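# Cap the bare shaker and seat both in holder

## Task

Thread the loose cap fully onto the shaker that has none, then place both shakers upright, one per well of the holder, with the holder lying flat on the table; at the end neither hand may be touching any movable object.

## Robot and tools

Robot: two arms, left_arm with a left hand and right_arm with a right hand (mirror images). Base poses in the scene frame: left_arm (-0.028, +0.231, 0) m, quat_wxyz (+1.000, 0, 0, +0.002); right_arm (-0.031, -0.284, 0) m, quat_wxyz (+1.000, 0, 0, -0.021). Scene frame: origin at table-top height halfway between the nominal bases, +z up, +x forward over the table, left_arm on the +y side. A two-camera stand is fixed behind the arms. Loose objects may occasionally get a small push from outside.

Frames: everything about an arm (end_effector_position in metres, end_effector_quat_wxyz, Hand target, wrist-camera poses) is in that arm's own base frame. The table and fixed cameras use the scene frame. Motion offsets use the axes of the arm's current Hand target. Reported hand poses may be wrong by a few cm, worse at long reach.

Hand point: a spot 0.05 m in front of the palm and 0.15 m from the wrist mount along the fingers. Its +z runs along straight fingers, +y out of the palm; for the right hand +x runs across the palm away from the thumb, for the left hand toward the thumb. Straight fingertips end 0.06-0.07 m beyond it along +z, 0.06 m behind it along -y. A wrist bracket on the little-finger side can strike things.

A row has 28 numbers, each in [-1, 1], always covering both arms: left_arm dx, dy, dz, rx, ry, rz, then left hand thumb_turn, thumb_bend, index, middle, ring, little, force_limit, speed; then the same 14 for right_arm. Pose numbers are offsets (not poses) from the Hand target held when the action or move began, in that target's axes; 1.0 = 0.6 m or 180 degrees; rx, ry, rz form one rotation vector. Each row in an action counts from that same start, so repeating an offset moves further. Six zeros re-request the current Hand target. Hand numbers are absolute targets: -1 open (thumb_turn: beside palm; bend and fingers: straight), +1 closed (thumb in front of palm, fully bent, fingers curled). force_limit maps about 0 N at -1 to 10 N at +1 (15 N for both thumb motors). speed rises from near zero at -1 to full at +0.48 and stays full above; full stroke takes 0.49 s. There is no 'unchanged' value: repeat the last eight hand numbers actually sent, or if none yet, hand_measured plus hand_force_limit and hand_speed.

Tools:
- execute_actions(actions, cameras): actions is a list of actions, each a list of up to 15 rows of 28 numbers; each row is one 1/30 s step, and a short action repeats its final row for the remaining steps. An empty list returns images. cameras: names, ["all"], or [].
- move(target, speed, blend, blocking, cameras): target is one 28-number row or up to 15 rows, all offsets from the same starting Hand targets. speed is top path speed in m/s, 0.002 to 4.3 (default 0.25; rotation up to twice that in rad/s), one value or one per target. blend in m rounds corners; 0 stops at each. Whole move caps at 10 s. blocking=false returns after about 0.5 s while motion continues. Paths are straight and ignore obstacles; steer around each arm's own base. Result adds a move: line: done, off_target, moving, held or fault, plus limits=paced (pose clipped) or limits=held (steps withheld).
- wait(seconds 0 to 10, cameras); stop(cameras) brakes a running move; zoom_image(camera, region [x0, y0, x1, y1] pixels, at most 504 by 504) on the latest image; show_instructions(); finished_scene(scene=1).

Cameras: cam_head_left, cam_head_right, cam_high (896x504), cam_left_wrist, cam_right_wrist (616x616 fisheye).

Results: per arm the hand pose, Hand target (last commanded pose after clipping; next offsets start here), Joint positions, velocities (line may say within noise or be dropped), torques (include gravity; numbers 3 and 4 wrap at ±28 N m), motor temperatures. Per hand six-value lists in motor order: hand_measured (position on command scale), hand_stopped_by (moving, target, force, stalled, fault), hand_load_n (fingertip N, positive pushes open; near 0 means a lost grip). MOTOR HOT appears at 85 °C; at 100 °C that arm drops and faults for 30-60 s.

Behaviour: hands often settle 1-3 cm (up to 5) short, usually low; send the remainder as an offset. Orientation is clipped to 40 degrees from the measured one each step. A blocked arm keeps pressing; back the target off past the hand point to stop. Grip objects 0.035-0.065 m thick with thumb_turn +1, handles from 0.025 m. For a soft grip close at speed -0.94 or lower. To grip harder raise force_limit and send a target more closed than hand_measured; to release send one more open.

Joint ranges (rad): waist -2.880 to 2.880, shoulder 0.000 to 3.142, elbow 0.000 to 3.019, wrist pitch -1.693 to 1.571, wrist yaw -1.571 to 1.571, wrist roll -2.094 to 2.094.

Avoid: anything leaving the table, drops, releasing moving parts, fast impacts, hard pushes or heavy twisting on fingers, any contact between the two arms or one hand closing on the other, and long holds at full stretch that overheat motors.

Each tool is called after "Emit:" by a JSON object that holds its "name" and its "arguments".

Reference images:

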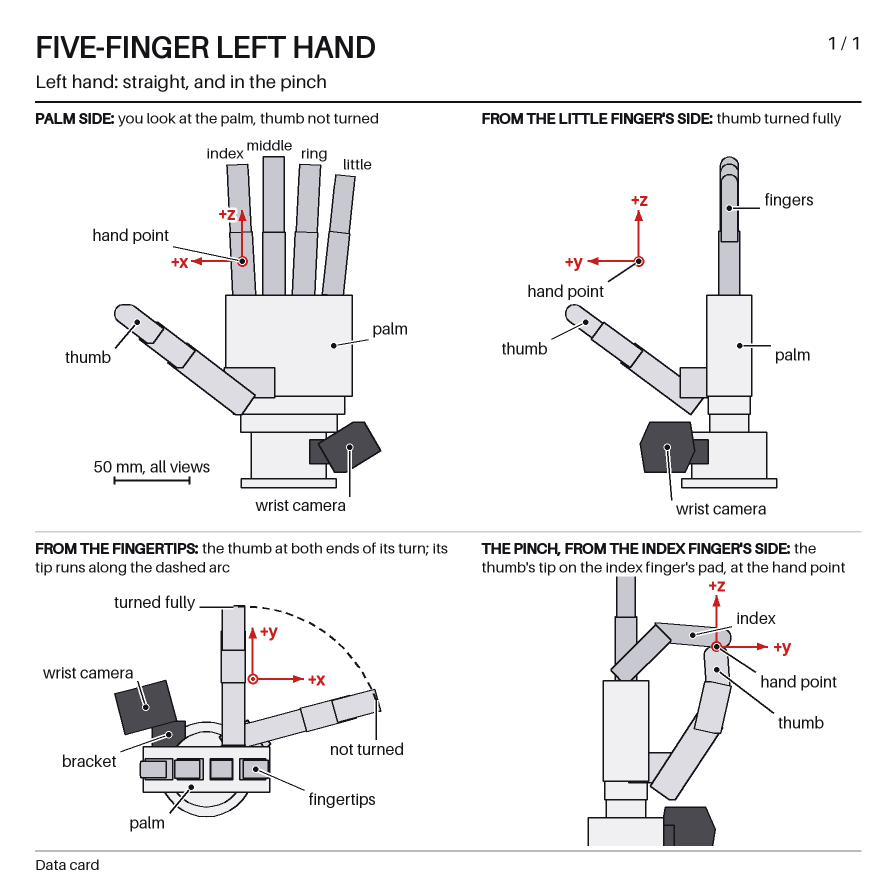

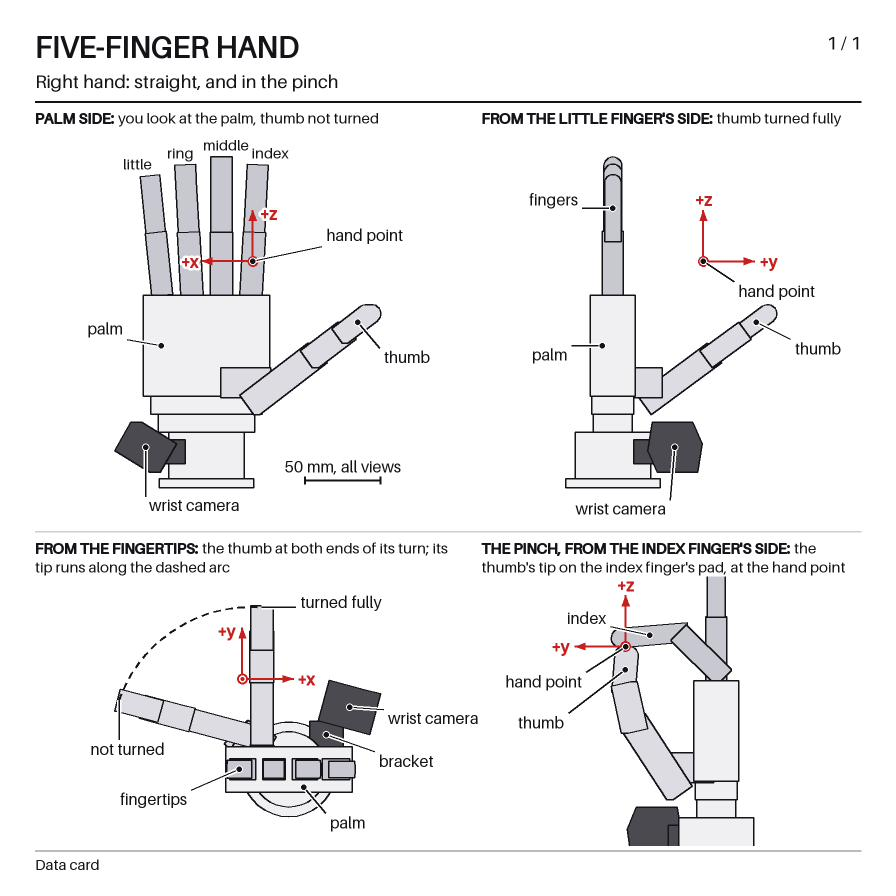

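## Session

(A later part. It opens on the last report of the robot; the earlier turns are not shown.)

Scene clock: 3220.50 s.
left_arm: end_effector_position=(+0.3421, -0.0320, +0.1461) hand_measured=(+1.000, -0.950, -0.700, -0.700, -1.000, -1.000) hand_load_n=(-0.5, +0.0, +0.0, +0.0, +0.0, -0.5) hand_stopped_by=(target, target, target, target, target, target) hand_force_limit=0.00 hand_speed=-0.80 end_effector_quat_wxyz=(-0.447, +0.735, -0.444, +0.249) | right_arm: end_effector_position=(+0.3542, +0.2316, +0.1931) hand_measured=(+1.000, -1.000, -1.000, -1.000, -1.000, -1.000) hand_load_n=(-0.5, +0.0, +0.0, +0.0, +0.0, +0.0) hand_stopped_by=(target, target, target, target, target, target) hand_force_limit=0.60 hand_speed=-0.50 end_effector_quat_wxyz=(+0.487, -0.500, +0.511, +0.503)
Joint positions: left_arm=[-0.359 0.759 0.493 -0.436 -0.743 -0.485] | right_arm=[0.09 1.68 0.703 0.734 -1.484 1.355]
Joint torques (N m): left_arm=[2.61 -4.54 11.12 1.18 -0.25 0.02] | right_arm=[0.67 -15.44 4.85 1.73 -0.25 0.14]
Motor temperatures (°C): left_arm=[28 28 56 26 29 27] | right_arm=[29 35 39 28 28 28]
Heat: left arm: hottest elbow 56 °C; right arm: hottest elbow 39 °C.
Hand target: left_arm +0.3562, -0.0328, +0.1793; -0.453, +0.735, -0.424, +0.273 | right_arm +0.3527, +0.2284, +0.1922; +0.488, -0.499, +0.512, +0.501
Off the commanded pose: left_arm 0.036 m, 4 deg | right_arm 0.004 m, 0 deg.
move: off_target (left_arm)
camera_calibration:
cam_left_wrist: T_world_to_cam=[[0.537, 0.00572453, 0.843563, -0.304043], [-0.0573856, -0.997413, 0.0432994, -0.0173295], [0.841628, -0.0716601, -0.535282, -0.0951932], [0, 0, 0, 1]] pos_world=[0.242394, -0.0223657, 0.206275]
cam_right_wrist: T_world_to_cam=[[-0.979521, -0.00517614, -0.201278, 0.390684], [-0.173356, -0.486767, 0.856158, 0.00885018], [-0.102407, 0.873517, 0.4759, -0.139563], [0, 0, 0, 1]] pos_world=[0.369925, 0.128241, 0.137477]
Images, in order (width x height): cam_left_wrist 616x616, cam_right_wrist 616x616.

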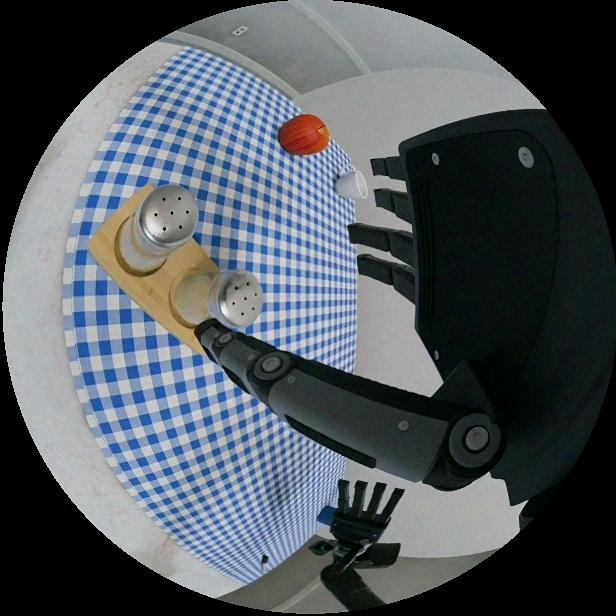

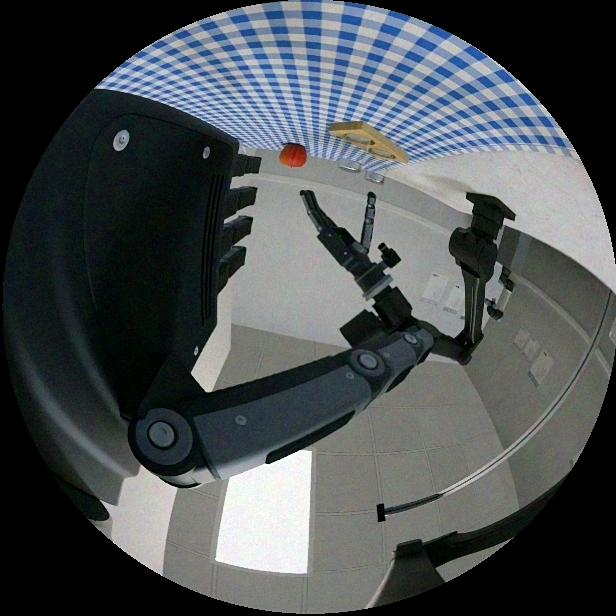

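Emit:
{"name": "move", "arguments": {"target": [[0.0014,-0.0748,-0.0367,0,0,0,1,-0.95,-0.7,-0.7,-1,-1,0,-0.8,0,0,0,0,0,0,1,-1,-1,-1,-1,-1,0.6,-0.5],[-0.3662,-0.1661,0.0219,0,0,0,1,-0.95,-0.7,-0.7,-1,-1,0,-0.8,0,0,0.25,0,0,0,1,-1,-1,-1,-1,-1,0.6,-0.5]], "speed": 0.15, "blend": [0.02,0], "cameras": ["cam_left_wrist","cam_right_wrist","cam_head_left","cam_high"]}}

Scene clock: 3244.43 s.
left_arm: end_effector_position=(+0.2870, +0.1722, +0.2265) hand_measured=(+1.000, -0.950, -0.700, -0.700, -1.000, -1.000) hand_load_n=(+0.0, +0.0, +0.0, +0.0, +0.0, +0.0) hand_stopped_by=(target, target, target, target, target, target) hand_force_limit=0.00 hand_speed=-0.80 end_effector_quat_wxyz=(-0.425, +0.751, -0.428, +0.269) | right_arm: end_effector_position=(+0.3437, +0.3713, +0.1863) hand_measured=(+1.000, -1.000, -1.000, -1.000, -1.000, -1.000) hand_load_n=(-0.5, +0.5, +0.0, +0.0, +0.0, +0.0) hand_stopped_by=(target, target, target, target, target, target) hand_force_limit=0.60 hand_speed=-0.50 end_effector_quat_wxyz=(+0.484, -0.498, +0.518, +0.500)
Joint positions: left_arm=[0.748 0.628 0.636 -0.54 0.226 0.084] | right_arm=[0.413 1.765 0.755 0.929 -1.152 1.534]
Joint torques (N m): left_arm=[2.67 -1.73 11.86 2.24 0.26 0.16] | right_arm=[1.61 -14.62 8.14 2.48 0.04 0.33]
Motor temperatures (°C): left_arm=[28 28 57 26 29 27] | right_arm=[29 35 38 28 28 28]
Heat: left arm: hottest elbow 57 °C; right arm: hottest elbow 38 °C.
Hand target: left_arm +0.2961, +0.1873, +0.2591; -0.453, +0.735, -0.424, +0.273 | right_arm +0.3526, +0.3783, +0.1888; +0.488, -0.499, +0.512, +0.501
Off the commanded pose: left_arm 0.037 m, 4 deg | right_arm 0.012 m, 1 deg.
move: off_target (left_arm, right_arm)
camera_calibration:
cam_left_wrist: T_world_to_cam=[[0.523042, 0.0716381, 0.849291, -0.352187], [-0.0504215, -0.992115, 0.114738, 0.160644], [0.850814, -0.102835, -0.515306, 0.0070761], [0, 0, 0, 1]] pos_world=[0.186288, 0.185335, 0.284324]
cam_right_wrist: T_world_to_cam=[[-0.981219, 0.00208182, -0.192884, 0.376124], [-0.170671, -0.475345, 0.863087, 0.0744688], [-0.0898898, 0.879797, 0.466773, -0.264385], [0, 0, 0, 1]] pos_world=[0.358004, 0.267221, 0.131683]
Images, in order (width x height): cam_head_left 896x504, cam_high 896x504, cam_left_wrist 616x616, cam_right_wrist 616x616.

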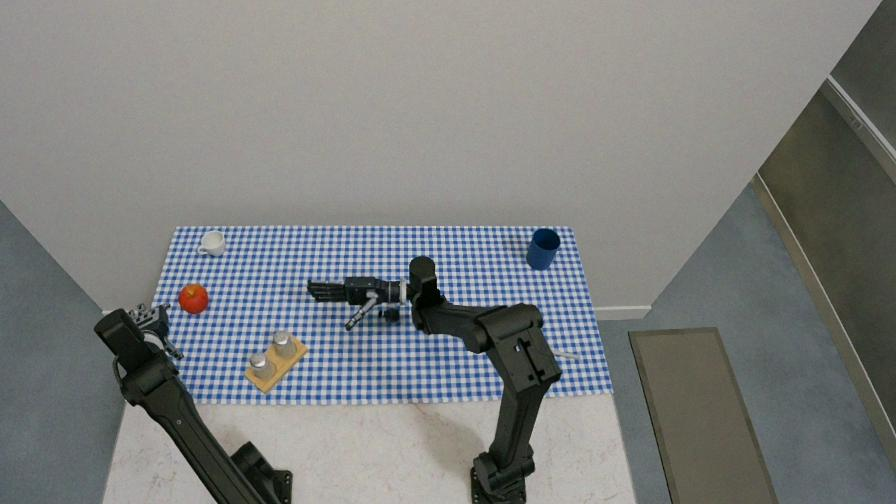

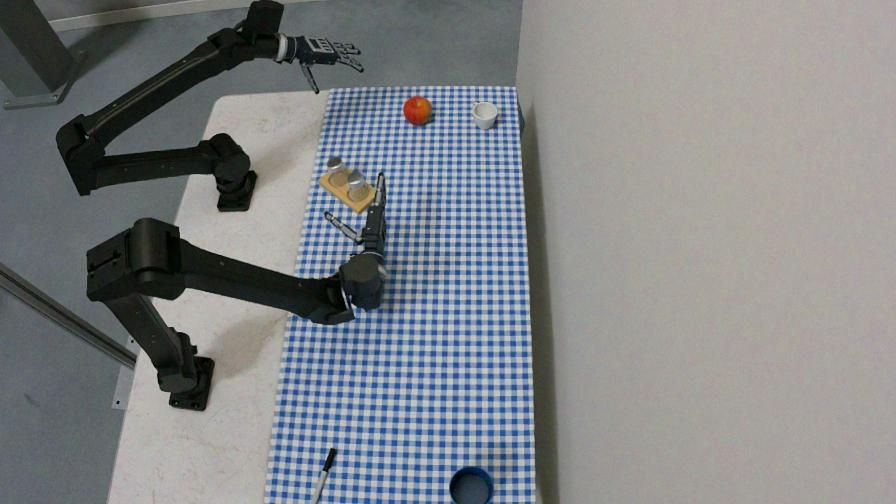

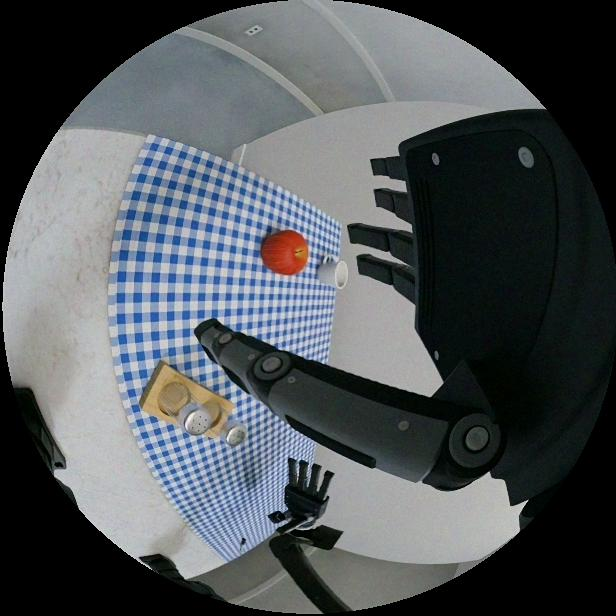

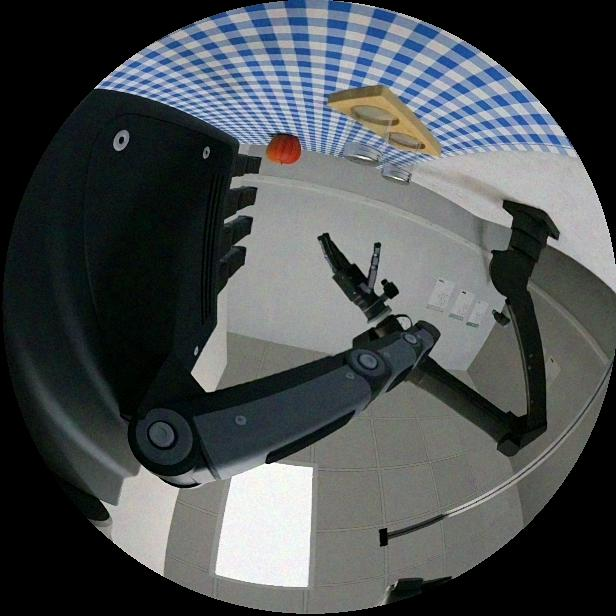

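Emit:
{"name": "zoom_image", "arguments": {"camera": "cam_right_wrist", "region": [325, 80, 445, 200]}}

Emit:
{"name": "zoom_image", "arguments": {"camera": "cam_high", "region": [310, 140, 390, 220]}}

Emit:
{"name": "zoom_image", "arguments": {"camera": "cam_head_left", "region": [235, 320, 315, 400]}}

Scaled by 4.200 from the camera's 616x616 image, which has a finer 880x880 frame.

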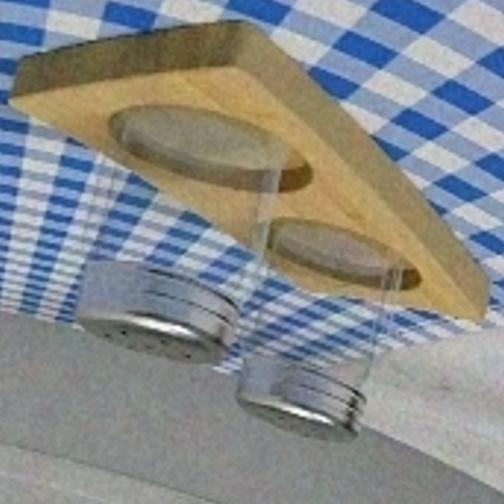

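Scaled by 6.300.

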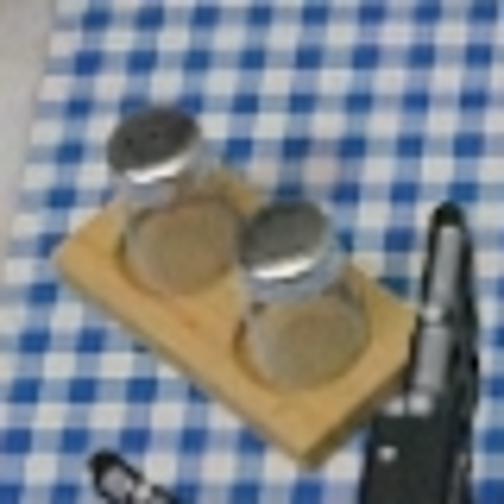

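Scaled by 6.300.

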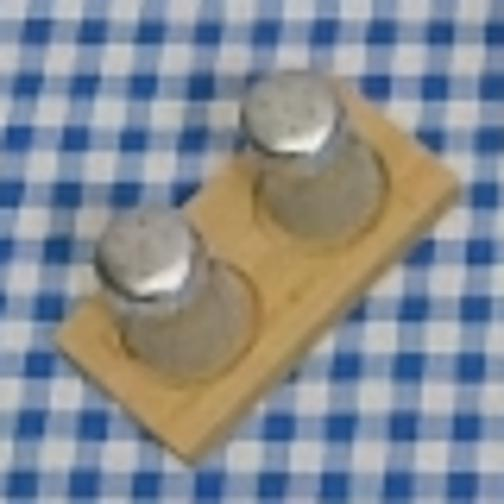

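Emit:
{"name": "zoom_image", "arguments": {"camera": "cam_right_wrist", "region": [338, 98, 398, 170]}}

Emit:
{"name": "zoom_image", "arguments": {"camera": "cam_right_wrist", "region": [376, 125, 436, 190]}}

Scaled by 7.000 from the camera's 616x616 image, which has a finer 880x880 frame.

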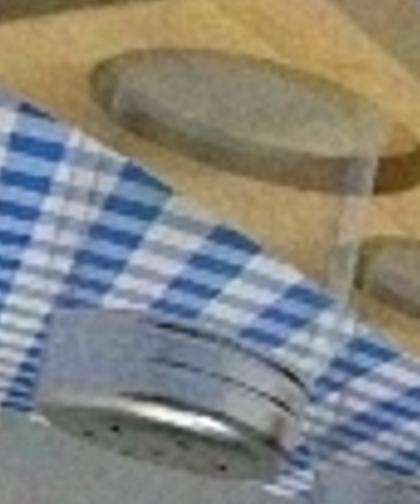

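Scaled by 7.754 from the camera's 616x616 image, which has a finer 880x880 frame.

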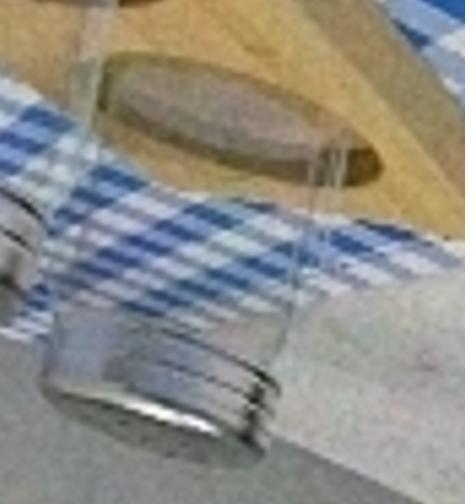

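Emit:
{"name": "finished_scene", "arguments": {}}

The scene is finished: the task was done.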